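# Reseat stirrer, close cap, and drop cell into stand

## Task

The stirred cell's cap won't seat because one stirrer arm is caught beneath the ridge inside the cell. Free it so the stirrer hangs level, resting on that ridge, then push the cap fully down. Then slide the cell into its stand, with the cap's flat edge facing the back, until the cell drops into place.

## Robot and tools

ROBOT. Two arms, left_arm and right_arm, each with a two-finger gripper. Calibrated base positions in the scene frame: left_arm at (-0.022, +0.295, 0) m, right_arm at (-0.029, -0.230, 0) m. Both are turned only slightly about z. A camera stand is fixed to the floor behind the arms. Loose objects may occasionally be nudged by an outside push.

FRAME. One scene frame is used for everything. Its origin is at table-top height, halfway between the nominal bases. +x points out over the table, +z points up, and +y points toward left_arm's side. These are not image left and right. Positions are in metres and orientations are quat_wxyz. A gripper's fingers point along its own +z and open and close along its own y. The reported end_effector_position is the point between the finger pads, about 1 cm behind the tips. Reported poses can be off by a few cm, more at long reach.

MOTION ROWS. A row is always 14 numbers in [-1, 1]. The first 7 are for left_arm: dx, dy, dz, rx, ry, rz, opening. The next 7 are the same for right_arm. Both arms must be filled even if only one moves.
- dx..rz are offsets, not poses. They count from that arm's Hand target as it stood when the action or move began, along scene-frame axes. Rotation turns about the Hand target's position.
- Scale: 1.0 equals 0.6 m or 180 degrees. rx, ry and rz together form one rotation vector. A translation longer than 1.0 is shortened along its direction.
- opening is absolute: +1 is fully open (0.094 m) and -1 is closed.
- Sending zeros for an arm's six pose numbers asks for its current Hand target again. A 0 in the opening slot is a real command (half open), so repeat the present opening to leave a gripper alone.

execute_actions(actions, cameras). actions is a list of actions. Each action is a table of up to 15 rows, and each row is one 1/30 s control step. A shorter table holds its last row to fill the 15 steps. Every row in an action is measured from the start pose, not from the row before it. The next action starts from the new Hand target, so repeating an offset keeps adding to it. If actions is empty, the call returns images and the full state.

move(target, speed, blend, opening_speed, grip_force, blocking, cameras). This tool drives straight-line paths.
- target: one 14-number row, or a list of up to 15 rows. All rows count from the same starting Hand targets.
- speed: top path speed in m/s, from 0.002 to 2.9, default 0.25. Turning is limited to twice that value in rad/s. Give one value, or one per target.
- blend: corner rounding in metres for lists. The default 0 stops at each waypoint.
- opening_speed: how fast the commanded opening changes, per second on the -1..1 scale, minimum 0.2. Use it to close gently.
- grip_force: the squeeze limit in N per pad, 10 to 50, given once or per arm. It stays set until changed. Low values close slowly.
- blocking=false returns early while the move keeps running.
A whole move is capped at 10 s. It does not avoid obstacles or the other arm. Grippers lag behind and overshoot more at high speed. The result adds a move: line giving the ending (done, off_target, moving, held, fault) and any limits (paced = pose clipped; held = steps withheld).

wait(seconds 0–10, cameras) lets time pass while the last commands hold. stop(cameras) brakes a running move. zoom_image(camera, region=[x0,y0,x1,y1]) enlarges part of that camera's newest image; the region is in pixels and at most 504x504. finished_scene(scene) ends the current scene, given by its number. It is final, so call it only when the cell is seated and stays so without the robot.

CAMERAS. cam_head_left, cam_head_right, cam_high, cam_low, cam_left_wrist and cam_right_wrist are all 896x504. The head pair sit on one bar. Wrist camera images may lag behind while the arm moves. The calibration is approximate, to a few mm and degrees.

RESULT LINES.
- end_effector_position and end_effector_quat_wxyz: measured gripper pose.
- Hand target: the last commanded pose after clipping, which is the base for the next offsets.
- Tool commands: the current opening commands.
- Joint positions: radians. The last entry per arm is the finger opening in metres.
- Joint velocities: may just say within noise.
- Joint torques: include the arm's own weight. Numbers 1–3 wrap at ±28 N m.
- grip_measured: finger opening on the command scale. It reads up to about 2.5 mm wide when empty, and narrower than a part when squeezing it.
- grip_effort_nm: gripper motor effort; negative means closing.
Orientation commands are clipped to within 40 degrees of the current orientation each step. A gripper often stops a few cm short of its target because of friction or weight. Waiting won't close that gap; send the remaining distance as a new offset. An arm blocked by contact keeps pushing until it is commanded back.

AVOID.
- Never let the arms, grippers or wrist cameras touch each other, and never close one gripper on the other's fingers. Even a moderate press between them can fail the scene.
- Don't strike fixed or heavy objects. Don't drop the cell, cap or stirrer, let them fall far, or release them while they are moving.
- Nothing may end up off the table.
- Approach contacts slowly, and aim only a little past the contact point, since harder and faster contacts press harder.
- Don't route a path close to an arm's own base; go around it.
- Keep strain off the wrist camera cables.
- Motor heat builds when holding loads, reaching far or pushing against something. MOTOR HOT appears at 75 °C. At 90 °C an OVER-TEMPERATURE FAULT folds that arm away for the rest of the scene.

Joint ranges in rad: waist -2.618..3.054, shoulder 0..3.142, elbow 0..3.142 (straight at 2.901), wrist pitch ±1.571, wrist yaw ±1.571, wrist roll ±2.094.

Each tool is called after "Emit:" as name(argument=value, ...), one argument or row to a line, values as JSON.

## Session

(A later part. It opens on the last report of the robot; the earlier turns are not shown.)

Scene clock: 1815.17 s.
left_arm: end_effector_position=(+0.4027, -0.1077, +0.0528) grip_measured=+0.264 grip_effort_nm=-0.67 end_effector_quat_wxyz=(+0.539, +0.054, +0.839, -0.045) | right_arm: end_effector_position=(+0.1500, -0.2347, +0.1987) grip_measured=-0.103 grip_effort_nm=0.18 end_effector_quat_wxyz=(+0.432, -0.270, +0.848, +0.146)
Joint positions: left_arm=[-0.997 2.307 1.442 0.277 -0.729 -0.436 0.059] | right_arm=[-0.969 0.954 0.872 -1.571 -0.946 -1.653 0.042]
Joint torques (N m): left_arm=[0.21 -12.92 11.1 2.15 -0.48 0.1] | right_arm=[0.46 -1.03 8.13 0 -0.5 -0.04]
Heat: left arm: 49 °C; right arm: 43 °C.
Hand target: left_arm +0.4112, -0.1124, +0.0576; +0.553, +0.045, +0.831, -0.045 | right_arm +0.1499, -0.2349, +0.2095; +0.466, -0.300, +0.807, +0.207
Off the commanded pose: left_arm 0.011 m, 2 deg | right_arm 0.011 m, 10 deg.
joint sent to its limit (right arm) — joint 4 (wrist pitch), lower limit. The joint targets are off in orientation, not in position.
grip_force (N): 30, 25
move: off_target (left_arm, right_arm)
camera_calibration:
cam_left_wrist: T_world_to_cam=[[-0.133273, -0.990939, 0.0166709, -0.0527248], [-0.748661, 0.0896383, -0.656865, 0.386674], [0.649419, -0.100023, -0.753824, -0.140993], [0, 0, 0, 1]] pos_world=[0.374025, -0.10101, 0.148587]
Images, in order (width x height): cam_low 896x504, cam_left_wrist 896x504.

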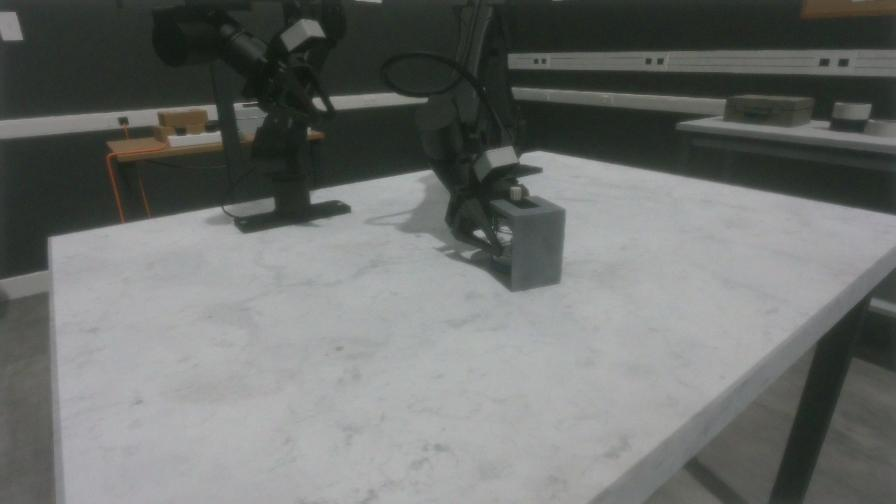

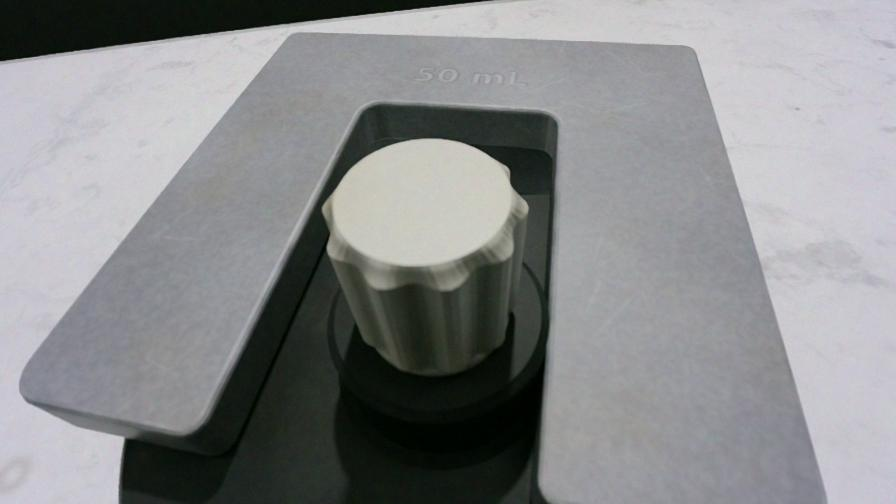

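Emit:
move(
  target=[
    [-0.004,0.002,0.0,0,0,-0.045,0.1,0,0,0,0,0,0,-0.1],
  ],
  speed=0.05,
  cameras=["cam_left_wrist"],
)

Scene clock: 1835.47 s.
left_arm: end_effector_position=(+0.4094, -0.1146, +0.0527) grip_measured=+0.264 grip_effort_nm=-0.68 end_effector_quat_wxyz=(+0.550, +0.099, +0.825, -0.082) | right_arm: end_effector_position=(+0.1500, -0.2347, +0.1987) grip_measured=-0.103 grip_effort_nm=0.18 end_effector_quat_wxyz=(+0.432, -0.270, +0.848, +0.146)
Joint positions: left_arm=[-0.965 2.307 1.38 0.444 -0.611 -0.321 0.059] | right_arm=[-0.969 0.954 0.872 -1.571 -0.946 -1.653 0.042]
Joint torques (N m): left_arm=[0.61 -17.2 5.79 1.98 0 0.05] | right_arm=[0.49 -0.94 8.09 0.02 -0.5 -0.04]
Heat: left arm: 51 °C; right arm: 43 °C.
Hand target: left_arm +0.4088, -0.1110, +0.0576; +0.548, +0.103, +0.826, -0.084 | right_arm +0.1499, -0.2349, +0.2095; +0.466, -0.300, +0.807, +0.207
Off the commanded pose: left_arm 0.006 m, 1 deg | right_arm 0.011 m, 10 deg.
joint sent to its limit (right arm) — joint 4 (wrist pitch), lower limit. The joint targets are off in orientation, not in position.
grip_force (N): 30, 25
move: off_target (right_arm)
camera_calibration:
cam_left_wrist: T_world_to_cam=[[-0.24756, -0.968513, 0.0263906, -0.0097558], [-0.711654, 0.163286, -0.683291, 0.386962], [0.657467, -0.187936, -0.729669, -0.16076], [0, 0, 0, 1]] pos_world=[0.378662, -0.102847, 0.147364]
Images, in order (width x height): cam_left_wrist 896x504.

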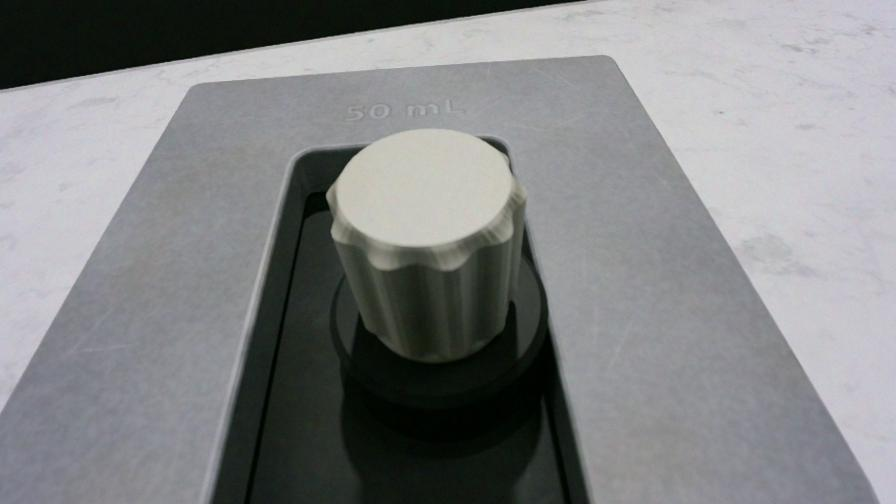

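Emit:
zoom_image(
  camera="cam_left_wrist",
  region=[200, 50, 650, 504],
)

Emit:
execute_actions(
  actions=[],
  cameras=["cam_low","cam_right_wrist","cam_head_right"],
)

Emit:
zoom_image(
  camera="cam_low",
  region=[470, 170, 580, 300],
)

Emit:
zoom_image(
  camera="cam_right_wrist",
  region=[450, 0, 650, 180],
)

Scaled by 1.110 from the camera's 896x504 image, which has a finer 1280x720 frame.

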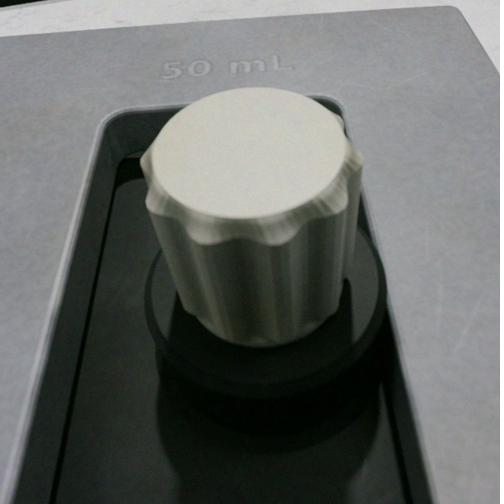

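Scene clock: 1849.57 s.
left_arm: end_effector_position=(+0.4094, -0.1146, +0.0527) grip_measured=+0.264 grip_effort_nm=-0.68 end_effector_quat_wxyz=(+0.550, +0.099, +0.825, -0.082) | right_arm: end_effector_position=(+0.1500, -0.2347, +0.1987) grip_measured=-0.103 grip_effort_nm=0.18 end_effector_quat_wxyz=(+0.432, -0.270, +0.848, +0.146)
Joint positions: left_arm=[-0.965 2.307 1.38 0.444 -0.611 -0.321 0.059] | right_arm=[-0.969 0.954 0.872 -1.571 -0.946 -1.653 0.042]
Joint velocities: within noise
Joint torques (N m): left_arm=[0.59 -17.2 5.79 1.93 -0.02 0.06] | right_arm=[0.44 -0.73 8.13 0.02 -0.49 -0.05]
Heat: left arm: 49 °C; right arm: 43 °C.
Hand target: left_arm +0.4089, -0.1111, +0.0576; +0.548, +0.103, +0.826, -0.084 | right_arm +0.1499, -0.2349, +0.2095; +0.466, -0.300, +0.807, +0.207
Tool commands: left_gripper/opening=+0.1 right_gripper/opening=-0.1
Off the commanded pose: left_arm 0.006 m, 1 deg | right_arm 0.011 m, 10 deg.
grip_force (N): 30, 25
camera_calibration:
cam_right_wrist: T_world_to_cam=[[0.586151, -0.810187, 0.00493285, -0.280469], [-0.708193, -0.5153, -0.482626, 0.118555], [0.393559, 0.279399, -0.875813, 0.270059], [0, 0, 0, 1]] pos_world=[0.142073, -0.241595, 0.295123]
Images, in order (width x height): cam_head_right 896x504, cam_low 896x504, cam_right_wrist 896x504.

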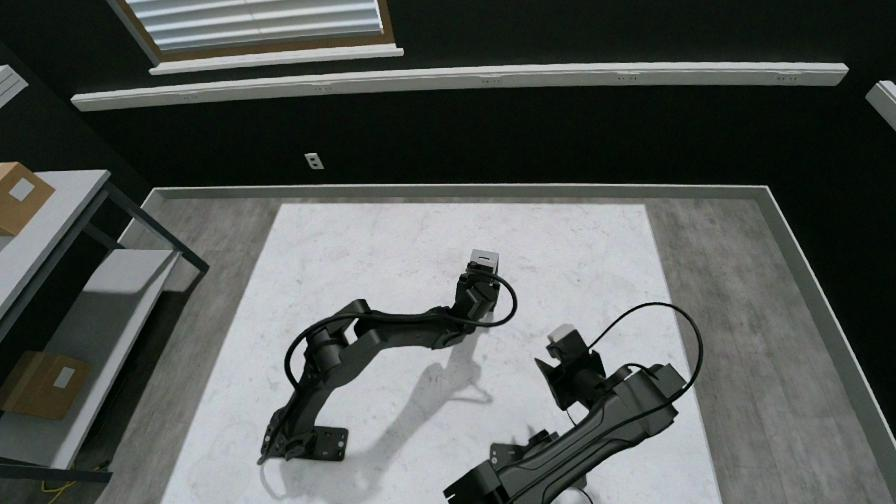

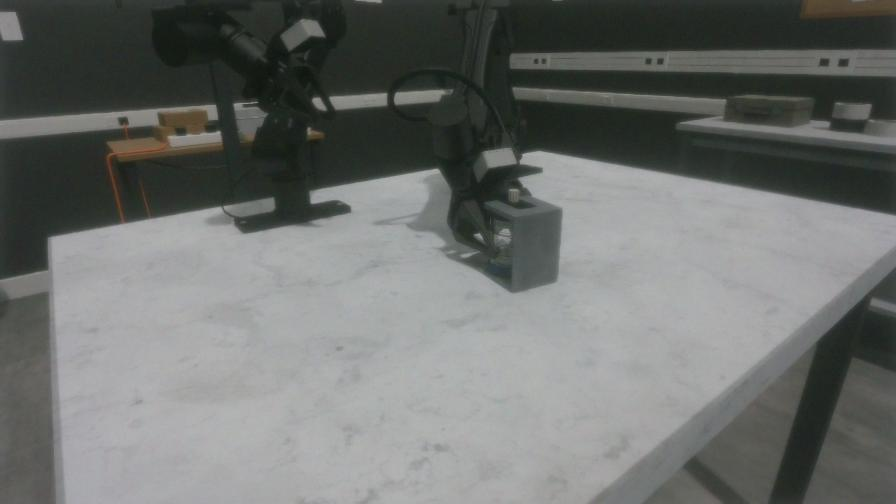

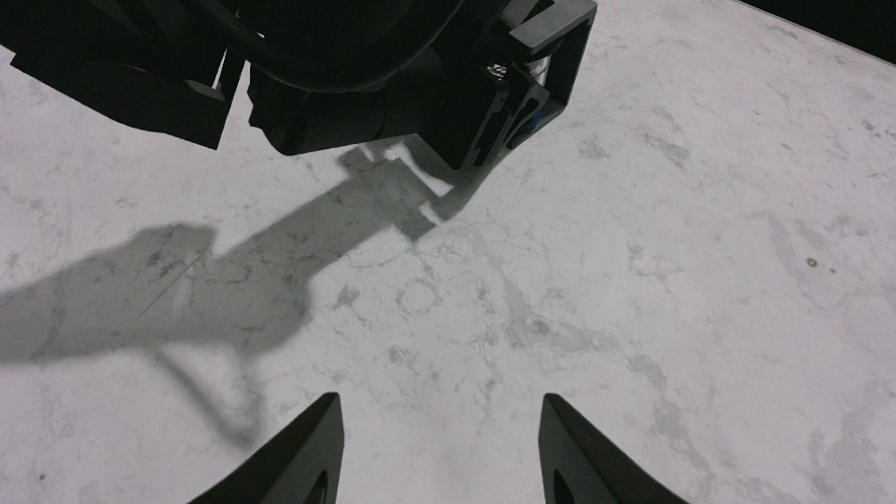

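Scaled by 3.877 from the camera's 896x504 image, which has a finer 1280x720 frame.

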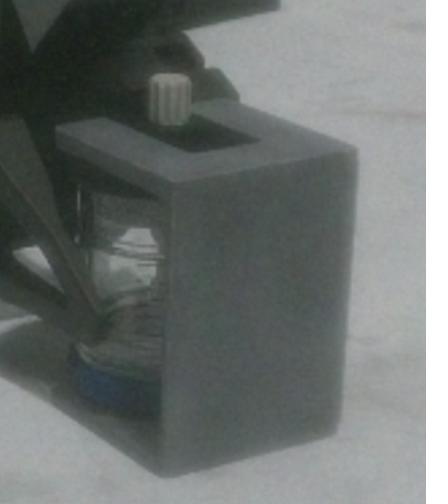

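Scaled by 2.520 from the camera's 896x504 image, which has a finer 1280x720 frame.

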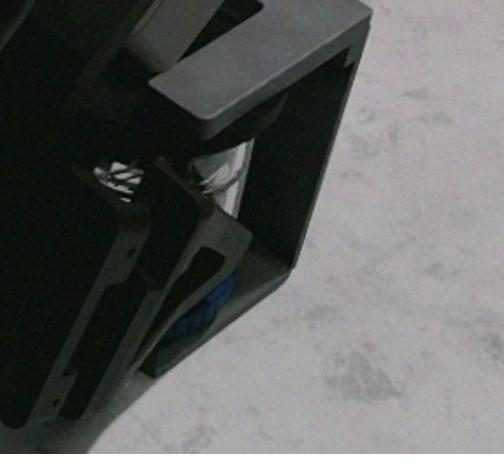

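Emit:
move(
  target=[
    [0.006,0.008,0.0,0,0,0.018,0.1,0,0,0,0,0,0,-0.1],
  ],
  speed=0.05,
  cameras=["cam_left_wrist"],
)

Scene clock: 1859.07 s.
left_arm: end_effector_position=(+0.4099, -0.1128, +0.0526) grip_measured=+0.264 grip_effort_nm=-0.67 end_effector_quat_wxyz=(+0.551, +0.093, +0.825, -0.079) | right_arm: end_effector_position=(+0.1500, -0.2347, +0.1987) grip_measured=-0.103 grip_effort_nm=0.18 end_effector_quat_wxyz=(+0.432, -0.270, +0.848, +0.146)
Joint positions: left_arm=[-0.965 2.307 1.38 0.441 -0.621 -0.329 0.059] | right_arm=[-0.969 0.954 0.872 -1.571 -0.946 -1.653 0.042]
Joint torques (N m): left_arm=[0.34 -16.2 8.2 1.61 -0.46 -0.23] | right_arm=[0.42 -0.85 8.14 0.03 -0.51 -0.02]
Heat: left arm: 48 °C; right arm: 43 °C.
Hand target: left_arm +0.4125, -0.1062, +0.0576; +0.550, +0.080, +0.828, -0.068 | right_arm +0.1499, -0.2349, +0.2095; +0.466, -0.300, +0.807, +0.207
Off the commanded pose: left_arm 0.009 m, 2 deg | right_arm 0.011 m, 10 deg.
joint sent to its limit (right arm) — joint 4 (wrist pitch), lower limit. The joint targets are off in orientation, not in position.
grip_force (N): 30, 25
move: off_target (right_arm)
camera_calibration:
cam_left_wrist: T_world_to_cam=[[-0.236125, -0.971306, 0.0284715, -0.0129559], [-0.713308, 0.153359, -0.683866, 0.386527], [0.659877, -0.181787, -0.729052, -0.161086], [0, 0, 0, 1]] pos_world=[0.37895, -0.101145, 0.147261]
Images, in order (width x height): cam_left_wrist 896x504.

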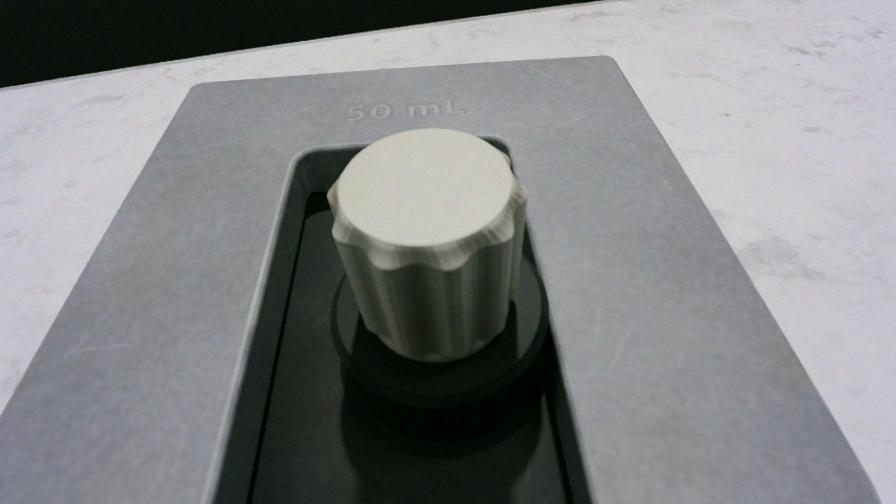

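Emit:
move(
  target=[
    [0.010,0.004,-0.004,0,0,0.006,0.1,0,0,0,0,0,0,-0.1],
  ],
  speed=0.05,
  cameras=["cam_left_wrist"],
)

Emit:
move(
  target=[
    [0.008,0.003,-0.002,0,0,0.0,0.1,0,0,0,0,0,0,-0.1],
  ],
  speed=0.05,
  cameras=["cam_left_wrist","cam_low","cam_right_wrist"],
)

Scene clock: 1865.53 s.
left_arm: end_effector_position=(+0.4106, -0.1117, +0.0528) grip_measured=+0.264 grip_effort_nm=-0.67 end_effector_quat_wxyz=(+0.549, +0.089, +0.828, -0.076) | right_arm: end_effector_position=(+0.1500, -0.2347, +0.1987) grip_measured=-0.103 grip_effort_nm=0.18 end_effector_quat_wxyz=(+0.432, -0.270, +0.848, +0.146)
Joint positions: left_arm=[-0.965 2.307 1.388 0.422 -0.629 -0.339 0.059] | right_arm=[-0.969 0.954 0.872 -1.571 -0.946 -1.653 0.042]
Joint torques (N m): left_arm=[1.16 -14.78 9.31 1.71 -0.53 -0.19] | right_arm=[0.42 -0.87 8.06 0.03 -0.5 -0.05]
Heat: left arm: 48 °C; right arm: 43 °C.
Hand target: left_arm +0.4185, -0.1039, +0.0552; +0.551, +0.072, +0.829, -0.063 | right_arm +0.1499, -0.2349, +0.2095; +0.466, -0.300, +0.807, +0.207
Off the commanded pose: left_arm 0.011 m, 2 deg | right_arm 0.011 m, 10 deg.
joint sent to its limit (right arm) — joint 4 (wrist pitch), lower limit. The joint targets are off in orientation, not in position.
grip_force (N): 30, 25
move: off_target (left_arm, right_arm)
camera_calibration:
cam_left_wrist: T_world_to_cam=[[-0.225187, -0.9739, 0.0284571, -0.0166401], [-0.718666, 0.146308, -0.679789, 0.388168], [0.657883, -0.173531, -0.732855, -0.159352], [0, 0, 0, 1]] pos_world=[0.380051, -0.10065, 0.147564]
Images, in order (width x height): cam_left_wrist 896x504.

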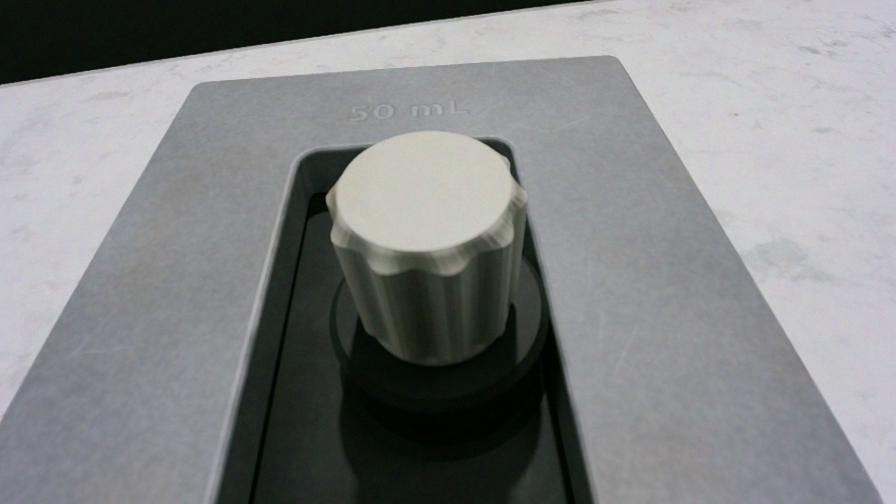

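Scene clock: 1866.33 s.
left_arm: end_effector_position=(+0.4164, -0.1058, +0.0529) grip_measured=+0.264 grip_effort_nm=-0.68 end_effector_quat_wxyz=(+0.549, +0.084, +0.829, -0.071) | right_arm: end_effector_position=(+0.1500, -0.2347, +0.1987) grip_measured=-0.103 grip_effort_nm=0.18 end_effector_quat_wxyz=(+0.432, -0.270, +0.848, +0.146)
Joint positions: left_arm=[-0.951 2.307 1.392 0.415 -0.629 -0.339 0.059] | right_arm=[-0.969 0.954 0.872 -1.571 -0.946 -1.653 0.042]
Joint torques (N m): left_arm=[0.8 -14.13 9.62 1.83 -0.41 -0.11] | right_arm=[0.59 -0.87 8.12 0 -0.49 -0.02]
Heat: left arm: 48 °C; right arm: 43 °C.
Hand target: left_arm +0.4232, -0.1020, +0.0539; +0.551, +0.072, +0.829, -0.063 | right_arm +0.1499, -0.2349, +0.2095; +0.466, -0.300, +0.807, +0.207
Off the commanded pose: left_arm 0.008 m, 2 deg | right_arm 0.011 m, 10 deg.
joint sent to its limit (right arm) — joint 4 (wrist pitch), lower limit. The joint targets are off in orientation, not in position.
grip_force (N): 30, 25
move: off_target (right_arm)
camera_calibration:
cam_left_wrist: T_world_to_cam=[[-0.21137, -0.977046, 0.0265183, -0.0155122], [-0.721916, 0.137771, -0.678127, 0.39196], [0.658908, -0.16248, -0.734467, -0.161264], [0, 0, 0, 1]] pos_world=[0.385941, -0.095359, 0.147767]
cam_right_wrist: T_world_to_cam=[[0.586151, -0.810187, 0.00493285, -0.280469], [-0.708193, -0.5153, -0.482626, 0.118555], [0.393559, 0.279399, -0.875813, 0.270059], [0, 0, 0, 1]] pos_world=[0.142073, -0.241595, 0.295123]
Images, in order (width x height): cam_low 896x504, cam_left_wrist 896x504, cam_right_wrist 896x504.

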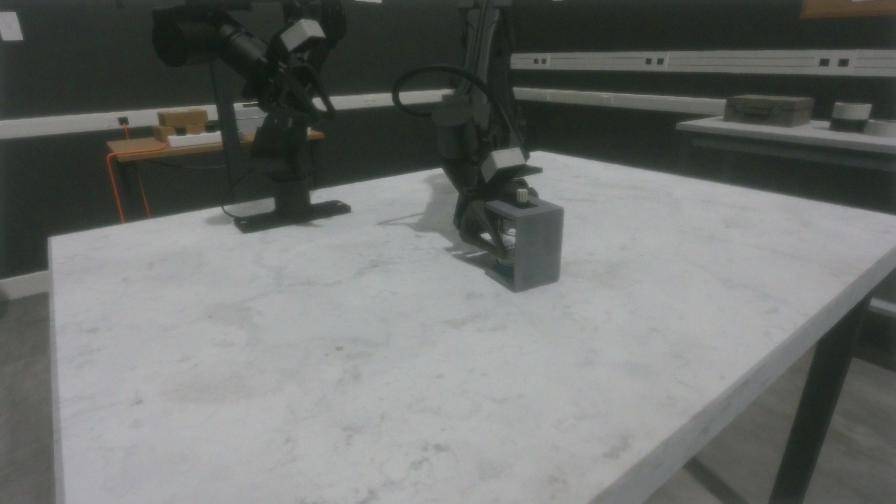

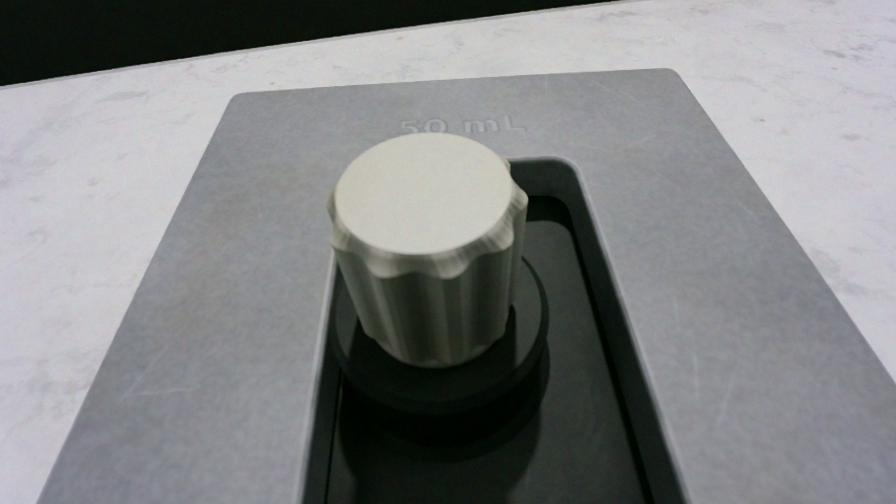

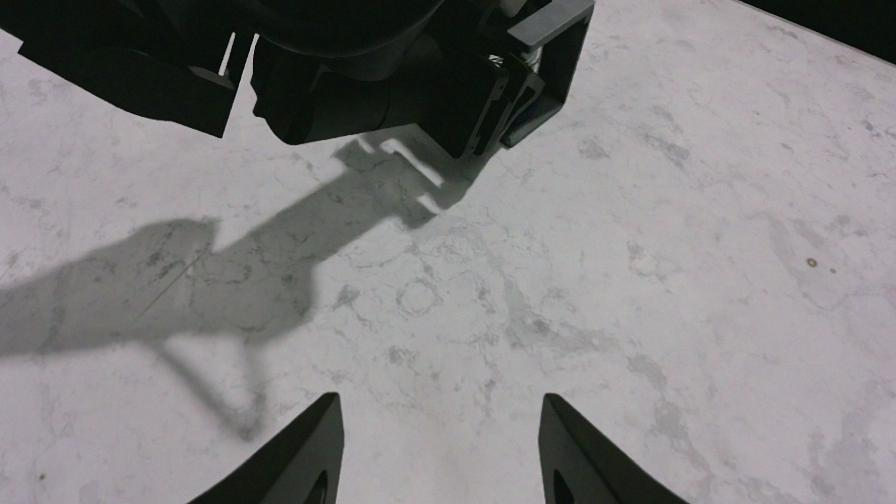

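Emit:
zoom_image(
  camera="cam_left_wrist",
  region=[300, 130, 680, 504],
)

Emit:
zoom_image(
  camera="cam_low",
  region=[470, 170, 580, 300],
)

Emit:
zoom_image(
  camera="cam_right_wrist",
  region=[450, 0, 650, 180],
)

Scaled by 1.326 from the camera's 896x504 image, which has a finer 1280x720 frame.

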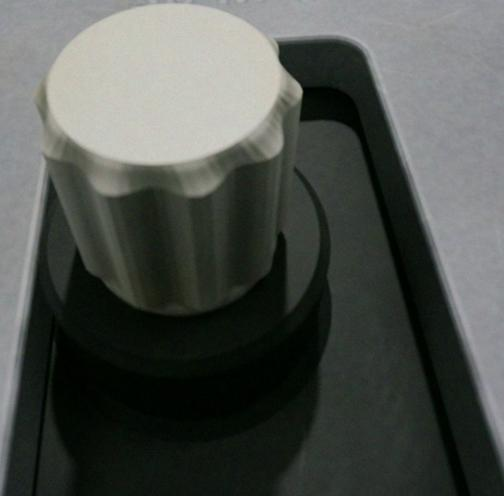

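Scaled by 3.877 from the camera's 896x504 image, which has a finer 1280x720 frame.

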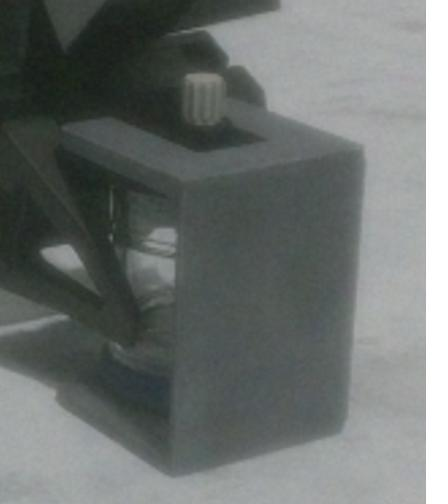

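Scaled by 2.520 from the camera's 896x504 image, which has a finer 1280x720 frame.

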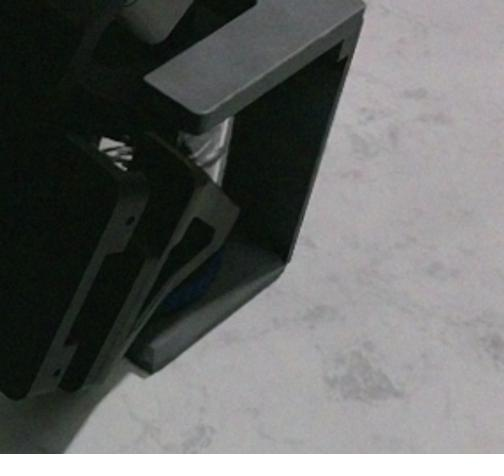

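Emit:
move(
  target=[
    [-0.002,-0.015,-0.0,0,0,0.014,0.1,0,0,0,0,0,0,-0.1],
  ],
  speed=0.05,
  cameras=["cam_left_wrist"],
)

Scene clock: 1893.17 s.
left_arm: end_effector_position=(+0.4177, -0.1068, +0.0531) grip_measured=+0.264 grip_effort_nm=-0.67 end_effector_quat_wxyz=(+0.541, +0.069, +0.836, -0.053) | right_arm: end_effector_position=(+0.1500, -0.2347, +0.1987) grip_measured=-0.103 grip_effort_nm=0.19 end_effector_quat_wxyz=(+0.432, -0.270, +0.848, +0.146)
Joint positions: left_arm=[-0.962 2.322 1.454 0.318 -0.674 -0.379 0.059] | right_arm=[-0.969 0.954 0.872 -1.571 -0.946 -1.653 0.042]
Joint torques (N m): left_arm=[-0.66 -12.81 10.73 2.12 -0.61 -0.13] | right_arm=[0.42 -0.95 8.1 0.07 -0.5 -0.04]
Heat: left arm: 48 °C; right arm: 43 °C.
Hand target: left_arm +0.4220, -0.1112, +0.0542; +0.552, +0.054, +0.830, -0.051 | right_arm +0.1499, -0.2349, +0.2095; +0.466, -0.300, +0.807, +0.207
Off the commanded pose: left_arm 0.006 m, 2 deg | right_arm 0.011 m, 10 deg.
joint sent to its limit (right arm) — joint 4 (wrist pitch), lower limit. The joint targets are off in orientation, not in position.
grip_force (N): 30, 25
move: off_target (right_arm)
camera_calibration:
cam_left_wrist: T_world_to_cam=[[-0.167248, -0.985826, 0.0132431, -0.0348685], [-0.740429, 0.116724, -0.661921, 0.397772], [0.650993, -0.120511, -0.749456, -0.153535], [0, 0, 0, 1]] pos_world=[0.38864, -0.0993063, 0.148687]
Images, in order (width x height): cam_left_wrist 896x504.

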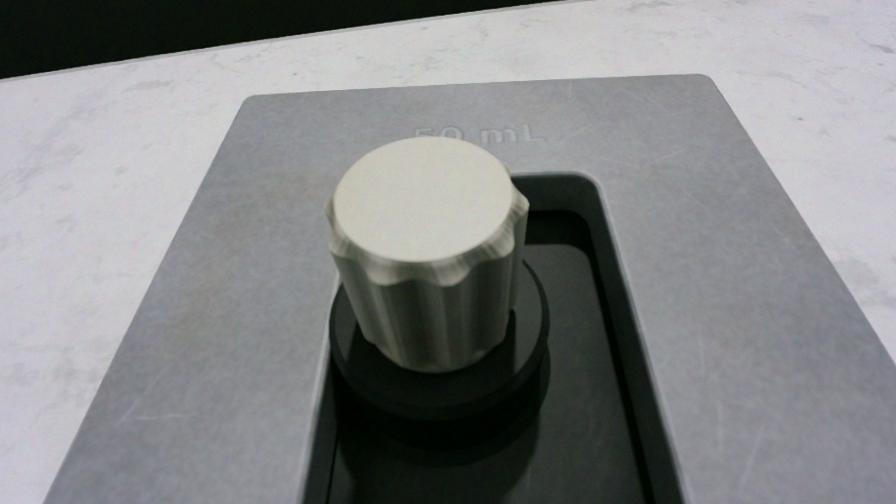

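Emit:
move(
  target=[
    [-0.006,-0.010,-0.0,0,0,0,0.1,0,0,0,0,0,0,-0.1],
  ],
  speed=0.05,
  cameras=["cam_left_wrist"],
)

Scene clock: 1900.00 s.
left_arm: end_effector_position=(+0.4140, -0.1122, +0.0529) grip_measured=+0.264 grip_effort_nm=-0.68 end_effector_quat_wxyz=(+0.541, +0.068, +0.836, -0.051) | right_arm: end_effector_position=(+0.1500, -0.2347, +0.1987) grip_measured=-0.103 grip_effort_nm=0.18 end_effector_quat_wxyz=(+0.432, -0.270, +0.848, +0.146)
Joint positions: left_arm=[-0.976 2.33 1.47 0.302 -0.689 -0.391 0.059] | right_arm=[-0.969 0.954 0.872 -1.571 -0.946 -1.653 0.042]
Joint torques (N m): left_arm=[-0.59 -12.85 10.85 2.1 -0.57 -0.13] | right_arm=[0.39 -0.88 8.06 0.04 -0.52 -0.05]
Heat: left arm: 49 °C; right arm: 43 °C.
Hand target: left_arm +0.4184, -0.1171, +0.0539; +0.552, +0.054, +0.830, -0.051 | right_arm +0.1499, -0.2349, +0.2095; +0.466, -0.300, +0.807, +0.207
Off the commanded pose: left_arm 0.007 m, 2 deg | right_arm 0.011 m, 10 deg.
joint sent to its limit (right arm) — joint 4 (wrist pitch), lower limit. The joint targets are off in orientation, not in position.
grip_force (N): 30, 25
move: off_target (right_arm)
camera_calibration:
cam_left_wrist: T_world_to_cam=[[-0.164383, -0.986315, 0.0126508, -0.0420739], [-0.741068, 0.115025, -0.661504, 0.395558], [0.650997, -0.118115, -0.749835, -0.151644], [0, 0, 0, 1]] pos_world=[0.384939, -0.104908, 0.148488]
Images, in order (width x height): cam_left_wrist 896x504.

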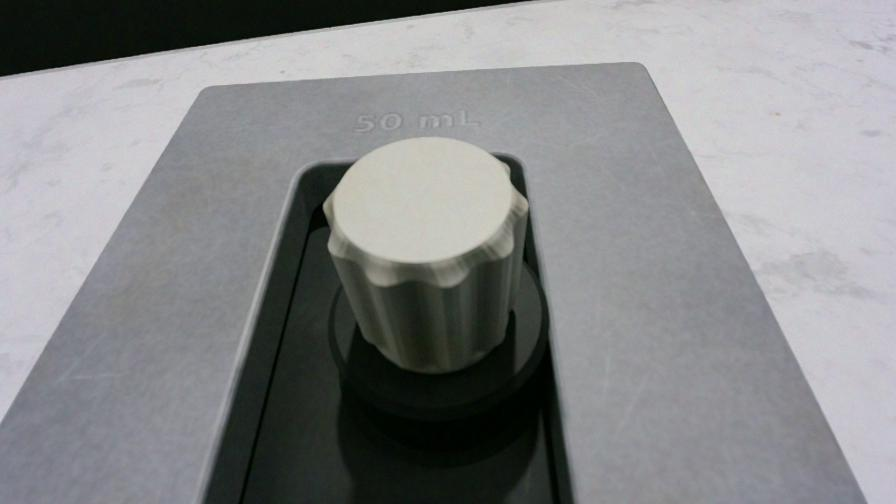

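Emit:
move(
  target=[
    [0.002,0.003,-0.010,0,0,0,0.1,0,0,0,0,0,0,-0.1],
  ],
  speed=0.05,
  cameras=["cam_left_wrist"],
)

Emit:
move(
  target=[
    [0.002,0.005,-0.003,0,0,0,0.1,0,0,0,0,0,0,-0.1],
  ],
  speed=0.05,
  cameras=["cam_left_wrist"],
)

Scene clock: 1912.07 s.
left_arm: end_effector_position=(+0.4148, -0.1125, +0.0525) grip_measured=+0.264 grip_effort_nm=-0.68 end_effector_quat_wxyz=(+0.544, +0.066, +0.835, -0.053) | right_arm: end_effector_position=(+0.1500, -0.2347, +0.1987) grip_measured=-0.103 grip_effort_nm=0.19 end_effector_quat_wxyz=(+0.432, -0.270, +0.848, +0.146)
Joint positions: left_arm=[-0.976 2.335 1.47 0.314 -0.692 -0.391 0.059] | right_arm=[-0.969 0.954 0.872 -1.571 -0.946 -1.653 0.042]
Joint torques (N m): left_arm=[-0.17 -12.46 10.1 2.16 -0.51 -0.11] | right_arm=[0.51 -0.73 8.12 0.01 -0.5 -0.03]
Heat: left arm: 50 °C; right arm: 43 °C.
Hand target: left_arm +0.4196, -0.1153, +0.0480; +0.552, +0.054, +0.831, -0.051 | right_arm +0.1499, -0.2349, +0.2095; +0.466, -0.300, +0.807, +0.207
Off the commanded pose: left_arm 0.007 m, 2 deg | right_arm 0.011 m, 10 deg.
joint sent to its limit (right arm) — joint 4 (wrist pitch), lower limit. The joint targets are off in orientation, not in position.
grip_force (N): 30, 25
move: off_target (right_arm)
camera_calibration:
cam_left_wrist: T_world_to_cam=[[-0.161636, -0.986709, 0.0166996, -0.0436256], [-0.737451, 0.109524, -0.666461, 0.394046], [0.655774, -0.120039, -0.745353, -0.15491], [0, 0, 0, 1]] pos_world=[0.385124, -0.104799, 0.147882]
Images, in order (width x height): cam_left_wrist 896x504.

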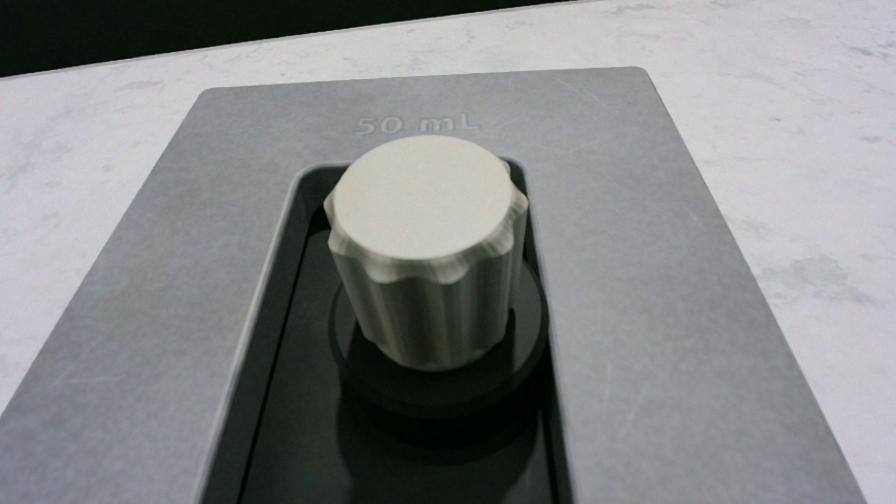

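Scene clock: 1912.77 s.
left_arm: end_effector_position=(+0.4149, -0.1127, +0.0528) grip_measured=+0.264 grip_effort_nm=-0.67 end_effector_quat_wxyz=(+0.545, +0.065, +0.834, -0.053) | right_arm: end_effector_position=(+0.1500, -0.2347, +0.1987) grip_measured=-0.103 grip_effort_nm=0.18 end_effector_quat_wxyz=(+0.432, -0.270, +0.848, +0.146)
Joint positions: left_arm=[-0.976 2.335 1.47 0.316 -0.692 -0.391 0.059] | right_arm=[-0.969 0.954 0.872 -1.571 -0.946 -1.653 0.042]
Joint torques (N m): left_arm=[0.4 -12.46 8.98 2.3 -0.45 -0.09] | right_arm=[0.42 -0.91 8.05 -0.01 -0.51 -0.03]
Heat: left arm: 50 °C; right arm: 43 °C.
Hand target: left_arm +0.4208, -0.1123, +0.0462; +0.552, +0.054, +0.831, -0.051 | right_arm +0.1499, -0.2349, +0.2095; +0.466, -0.300, +0.807, +0.207
Off the commanded pose: left_arm 0.009 m, 2 deg | right_arm 0.011 m, 10 deg.
joint sent to its limit (right arm) — joint 4 (wrist pitch), lower limit. The joint targets are off in orientation, not in position.
grip_force (N): 30, 25
move: off_target (right_arm)
camera_calibration:
cam_left_wrist: T_world_to_cam=[[-0.161563, -0.986697, 0.0180486, -0.0438547], [-0.736691, 0.108417, -0.667482, 0.393985], [0.656646, -0.121136, -0.744407, -0.155276], [0, 0, 0, 1]] pos_world=[0.385121, -0.104795, 0.14818]
Images, in order (width x height): cam_left_wrist 896x504.

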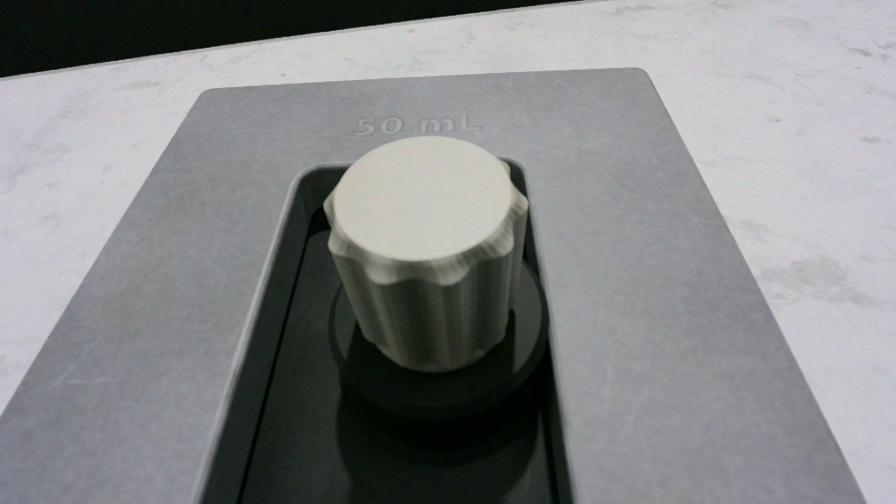

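Emit:
move(
  target=[0,0.006,-0.003,0,0,0,0.1,0,0,0,0,0,0,-0.1],
  speed=0.02,
  cameras=["cam_left_wrist","cam_right_wrist"],
)

Scene clock: 1946.80 s.
left_arm: end_effector_position=(+0.4152, -0.1132, +0.0536) grip_measured=+0.264 grip_effort_nm=-0.67 end_effector_quat_wxyz=(+0.546, +0.065, +0.834, -0.055) | right_arm: end_effector_position=(+0.1500, -0.2347, +0.1987) grip_measured=-0.103 grip_effort_nm=0.19 end_effector_quat_wxyz=(+0.432, -0.270, +0.848, +0.146)
Joint positions: left_arm=[-0.976 2.335 1.47 0.321 -0.691 -0.391 0.059] | right_arm=[-0.969 0.954 0.872 -1.571 -0.946 -1.653 0.042]
Joint torques (N m): left_arm=[0.8 -12.85 7.24 2.42 -0.45 -0.04] | right_arm=[0.49 -0.85 8.08 0.04 -0.52 -0.04]
Heat: left arm: 51 °C; right arm: 43 °C.
Hand target: left_arm +0.4208, -0.1087, +0.0444; +0.552, +0.054, +0.830, -0.051 | right_arm +0.1499, -0.2349, +0.2095; +0.466, -0.300, +0.807, +0.207
Off the commanded pose: left_arm 0.012 m, 2 deg | right_arm 0.011 m, 10 deg.
joint sent to its limit (right arm) — joint 4 (wrist pitch), lower limit. The joint targets are off in orientation, not in position.
grip_force (N): 30, 25
move: off_target (left_arm, right_arm)
camera_calibration:
cam_left_wrist: T_world_to_cam=[[-0.162341, -0.986499, 0.0215499, -0.0442415], [-0.73507, 0.106337, -0.669601, 0.394013], [0.658269, -0.124544, -0.742409, -0.156125], [0, 0, 0, 1]] pos_world=[0.385217, -0.104987, 0.148876]
cam_right_wrist: T_world_to_cam=[[0.586151, -0.810187, 0.00493285, -0.280469], [-0.708193, -0.5153, -0.482626, 0.118555], [0.393559, 0.279399, -0.875813, 0.270059], [0, 0, 0, 1]] pos_world=[0.142073, -0.241595, 0.295123]
Images, in order (width x height): cam_left_wrist 896x504, cam_right_wrist 896x504.

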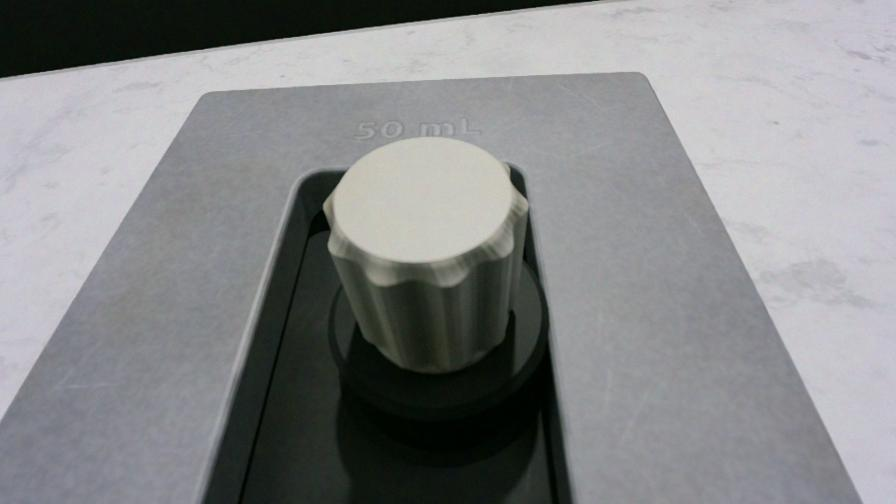

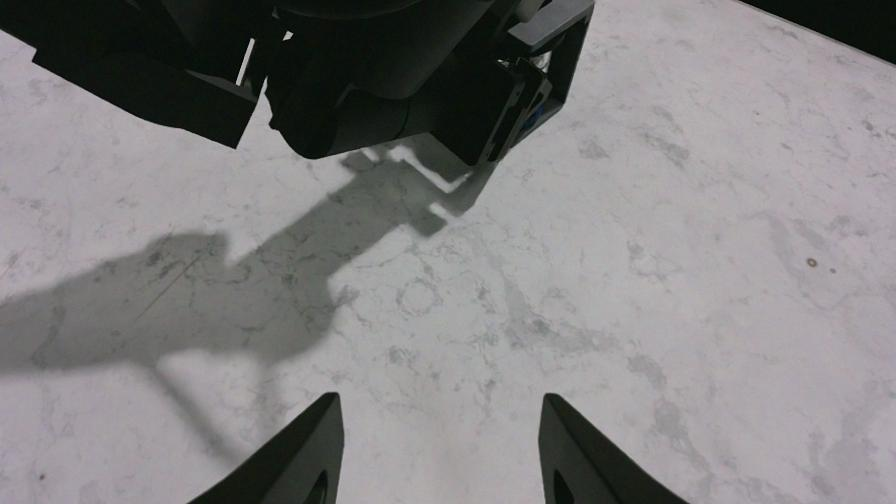

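Emit:
move(
  target=[0.001,0.005,0,0,0,0,0.1,0,0,0,0,0,0,-0.1],
  speed=0.03,
)

Emit:
move(
  target=[0.001,0.004,-0.002,0,0,0,0.1,0,0,0,0,0,0,-0.1],
  speed=0.03,
  cameras=["cam_left_wrist"],
)

Scene clock: 1951.87 s.
left_arm: end_effector_position=(+0.4178, -0.1106, +0.0534) grip_measured=+0.264 grip_effort_nm=-0.68 end_effector_quat_wxyz=(+0.547, +0.061, +0.833, -0.057) | right_arm: end_effector_position=(+0.1500, -0.2347, +0.1987) grip_measured=-0.103 grip_effort_nm=0.18 end_effector_quat_wxyz=(+0.432, -0.270, +0.848, +0.146)
Joint positions: left_arm=[-0.969 2.335 1.464 0.334 -0.687 -0.391 0.059] | right_arm=[-0.969 0.954 0.872 -1.571 -0.946 -1.653 0.042]
Joint torques (N m): left_arm=[0.59 -13.34 6.86 2.39 -0.42 0.01] | right_arm=[0.31 -0.96 8.06 0.04 -0.51 -0.01]
Heat: left arm: 52 °C; right arm: 43 °C.
Hand target: left_arm +0.4215, -0.1057, +0.0445; +0.552, +0.054, +0.830, -0.051 | right_arm +0.1499, -0.2349, +0.2095; +0.466, -0.300, +0.807, +0.207
Off the commanded pose: left_arm 0.011 m, 1 deg | right_arm 0.011 m, 10 deg.
joint sent to its limit (right arm) — joint 4 (wrist pitch), lower limit. The joint targets are off in orientation, not in position.
grip_force (N): 30, 25
move: off_target (left_arm, right_arm)

Scene clock: 1952.60 s.
left_arm: end_effector_position=(+0.4180, -0.1100, +0.0531) grip_measured=+0.264 grip_effort_nm=-0.67 end_effector_quat_wxyz=(+0.549, +0.060, +0.832, -0.060) | right_arm: end_effector_position=(+0.1500, -0.2347, +0.1987) grip_measured=-0.103 grip_effort_nm=0.19 end_effector_quat_wxyz=(+0.432, -0.270, +0.848, +0.146)
Joint positions: left_arm=[-0.967 2.335 1.456 0.35 -0.686 -0.391 0.059] | right_arm=[-0.969 0.954 0.872 -1.571 -0.946 -1.653 0.042]
Joint torques (N m): left_arm=[0.88 -13.44 6.43 2.3 -0.39 0.03] | right_arm=[0.49 -0.9 8.02 0.04 -0.53 -0.05]
Heat: left arm: 52 °C; right arm: 43 °C.
Hand target: left_arm +0.4220, -0.1032, +0.0432; +0.552, +0.054, +0.831, -0.051 | right_arm +0.1499, -0.2349, +0.2095; +0.466, -0.300, +0.807, +0.207
Off the commanded pose: left_arm 0.013 m, 1 deg | right_arm 0.011 m, 10 deg.
joint sent to its limit (right arm) — joint 4 (wrist pitch), lower limit. The joint targets are off in orientation, not in position.
grip_force (N): 30, 25
move: off_target (left_arm, right_arm)
camera_calibration:
cam_left_wrist: T_world_to_cam=[[-0.158776, -0.98672, 0.0342572, -0.0427033], [-0.730898, 0.0941429, -0.675963, 0.392618], [0.663761, -0.132365, -0.736139, -0.161378], [0, 0, 0, 1]] pos_world=[0.3873, -0.100459, 0.148061]
Images, in order (width x height): cam_left_wrist 896x504.

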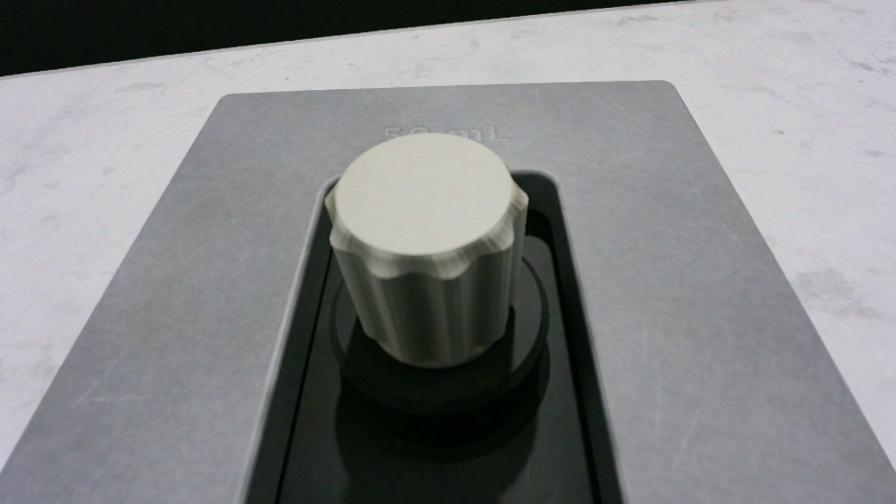

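Emit:
move(
  target=[0.007,-0.002,0,0,0,0,0.1,0,0,0,0,0,0,-0.1],
  speed=0.03,
)

Emit:
zoom_image(
  camera="cam_left_wrist",
  region=[220, 60, 640, 480],
)

Scene clock: 1967.10 s.
left_arm: end_effector_position=(+0.4196, -0.1090, +0.0530) grip_measured=+0.264 grip_effort_nm=-0.67 end_effector_quat_wxyz=(+0.548, +0.060, +0.832, -0.060) | right_arm: end_effector_position=(+0.1500, -0.2347, +0.1987) grip_measured=-0.103 grip_effort_nm=0.19 end_effector_quat_wxyz=(+0.432, -0.270, +0.848, +0.146)
Joint positions: left_arm=[-0.963 2.335 1.456 0.352 -0.68 -0.389 0.059] | right_arm=[-0.969 0.954 0.872 -1.571 -0.946 -1.653 0.042]
Joint torques (N m): left_arm=[1.03 -12.63 8.21 2.23 -0.39 0.06] | right_arm=[0.47 -0.83 8.16 0.03 -0.48 -0.06]
Heat: left arm: 52 °C; right arm: 43 °C.
Hand target: left_arm +0.4262, -0.1045, +0.0432; +0.552, +0.054, +0.831, -0.051 | right_arm +0.1499, -0.2349, +0.2095; +0.466, -0.300, +0.807, +0.207
Off the commanded pose: left_arm 0.013 m, 1 deg | right_arm 0.011 m, 10 deg.
joint sent to its limit (right arm) — joint 4 (wrist pitch), lower limit. The joint targets are off in orientation, not in position.
grip_force (N): 30, 25
move: off_target (left_arm, right_arm)

Scaled by 1.200 from the camera's 896x504 image, which has a finer 1280x720 frame.
This view is cut from an older image: the scene may have changed since it was taken.

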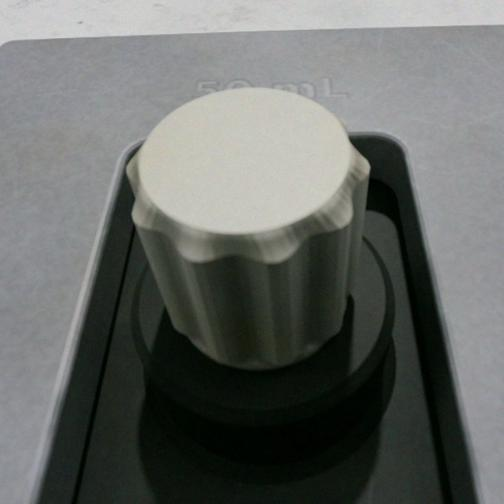

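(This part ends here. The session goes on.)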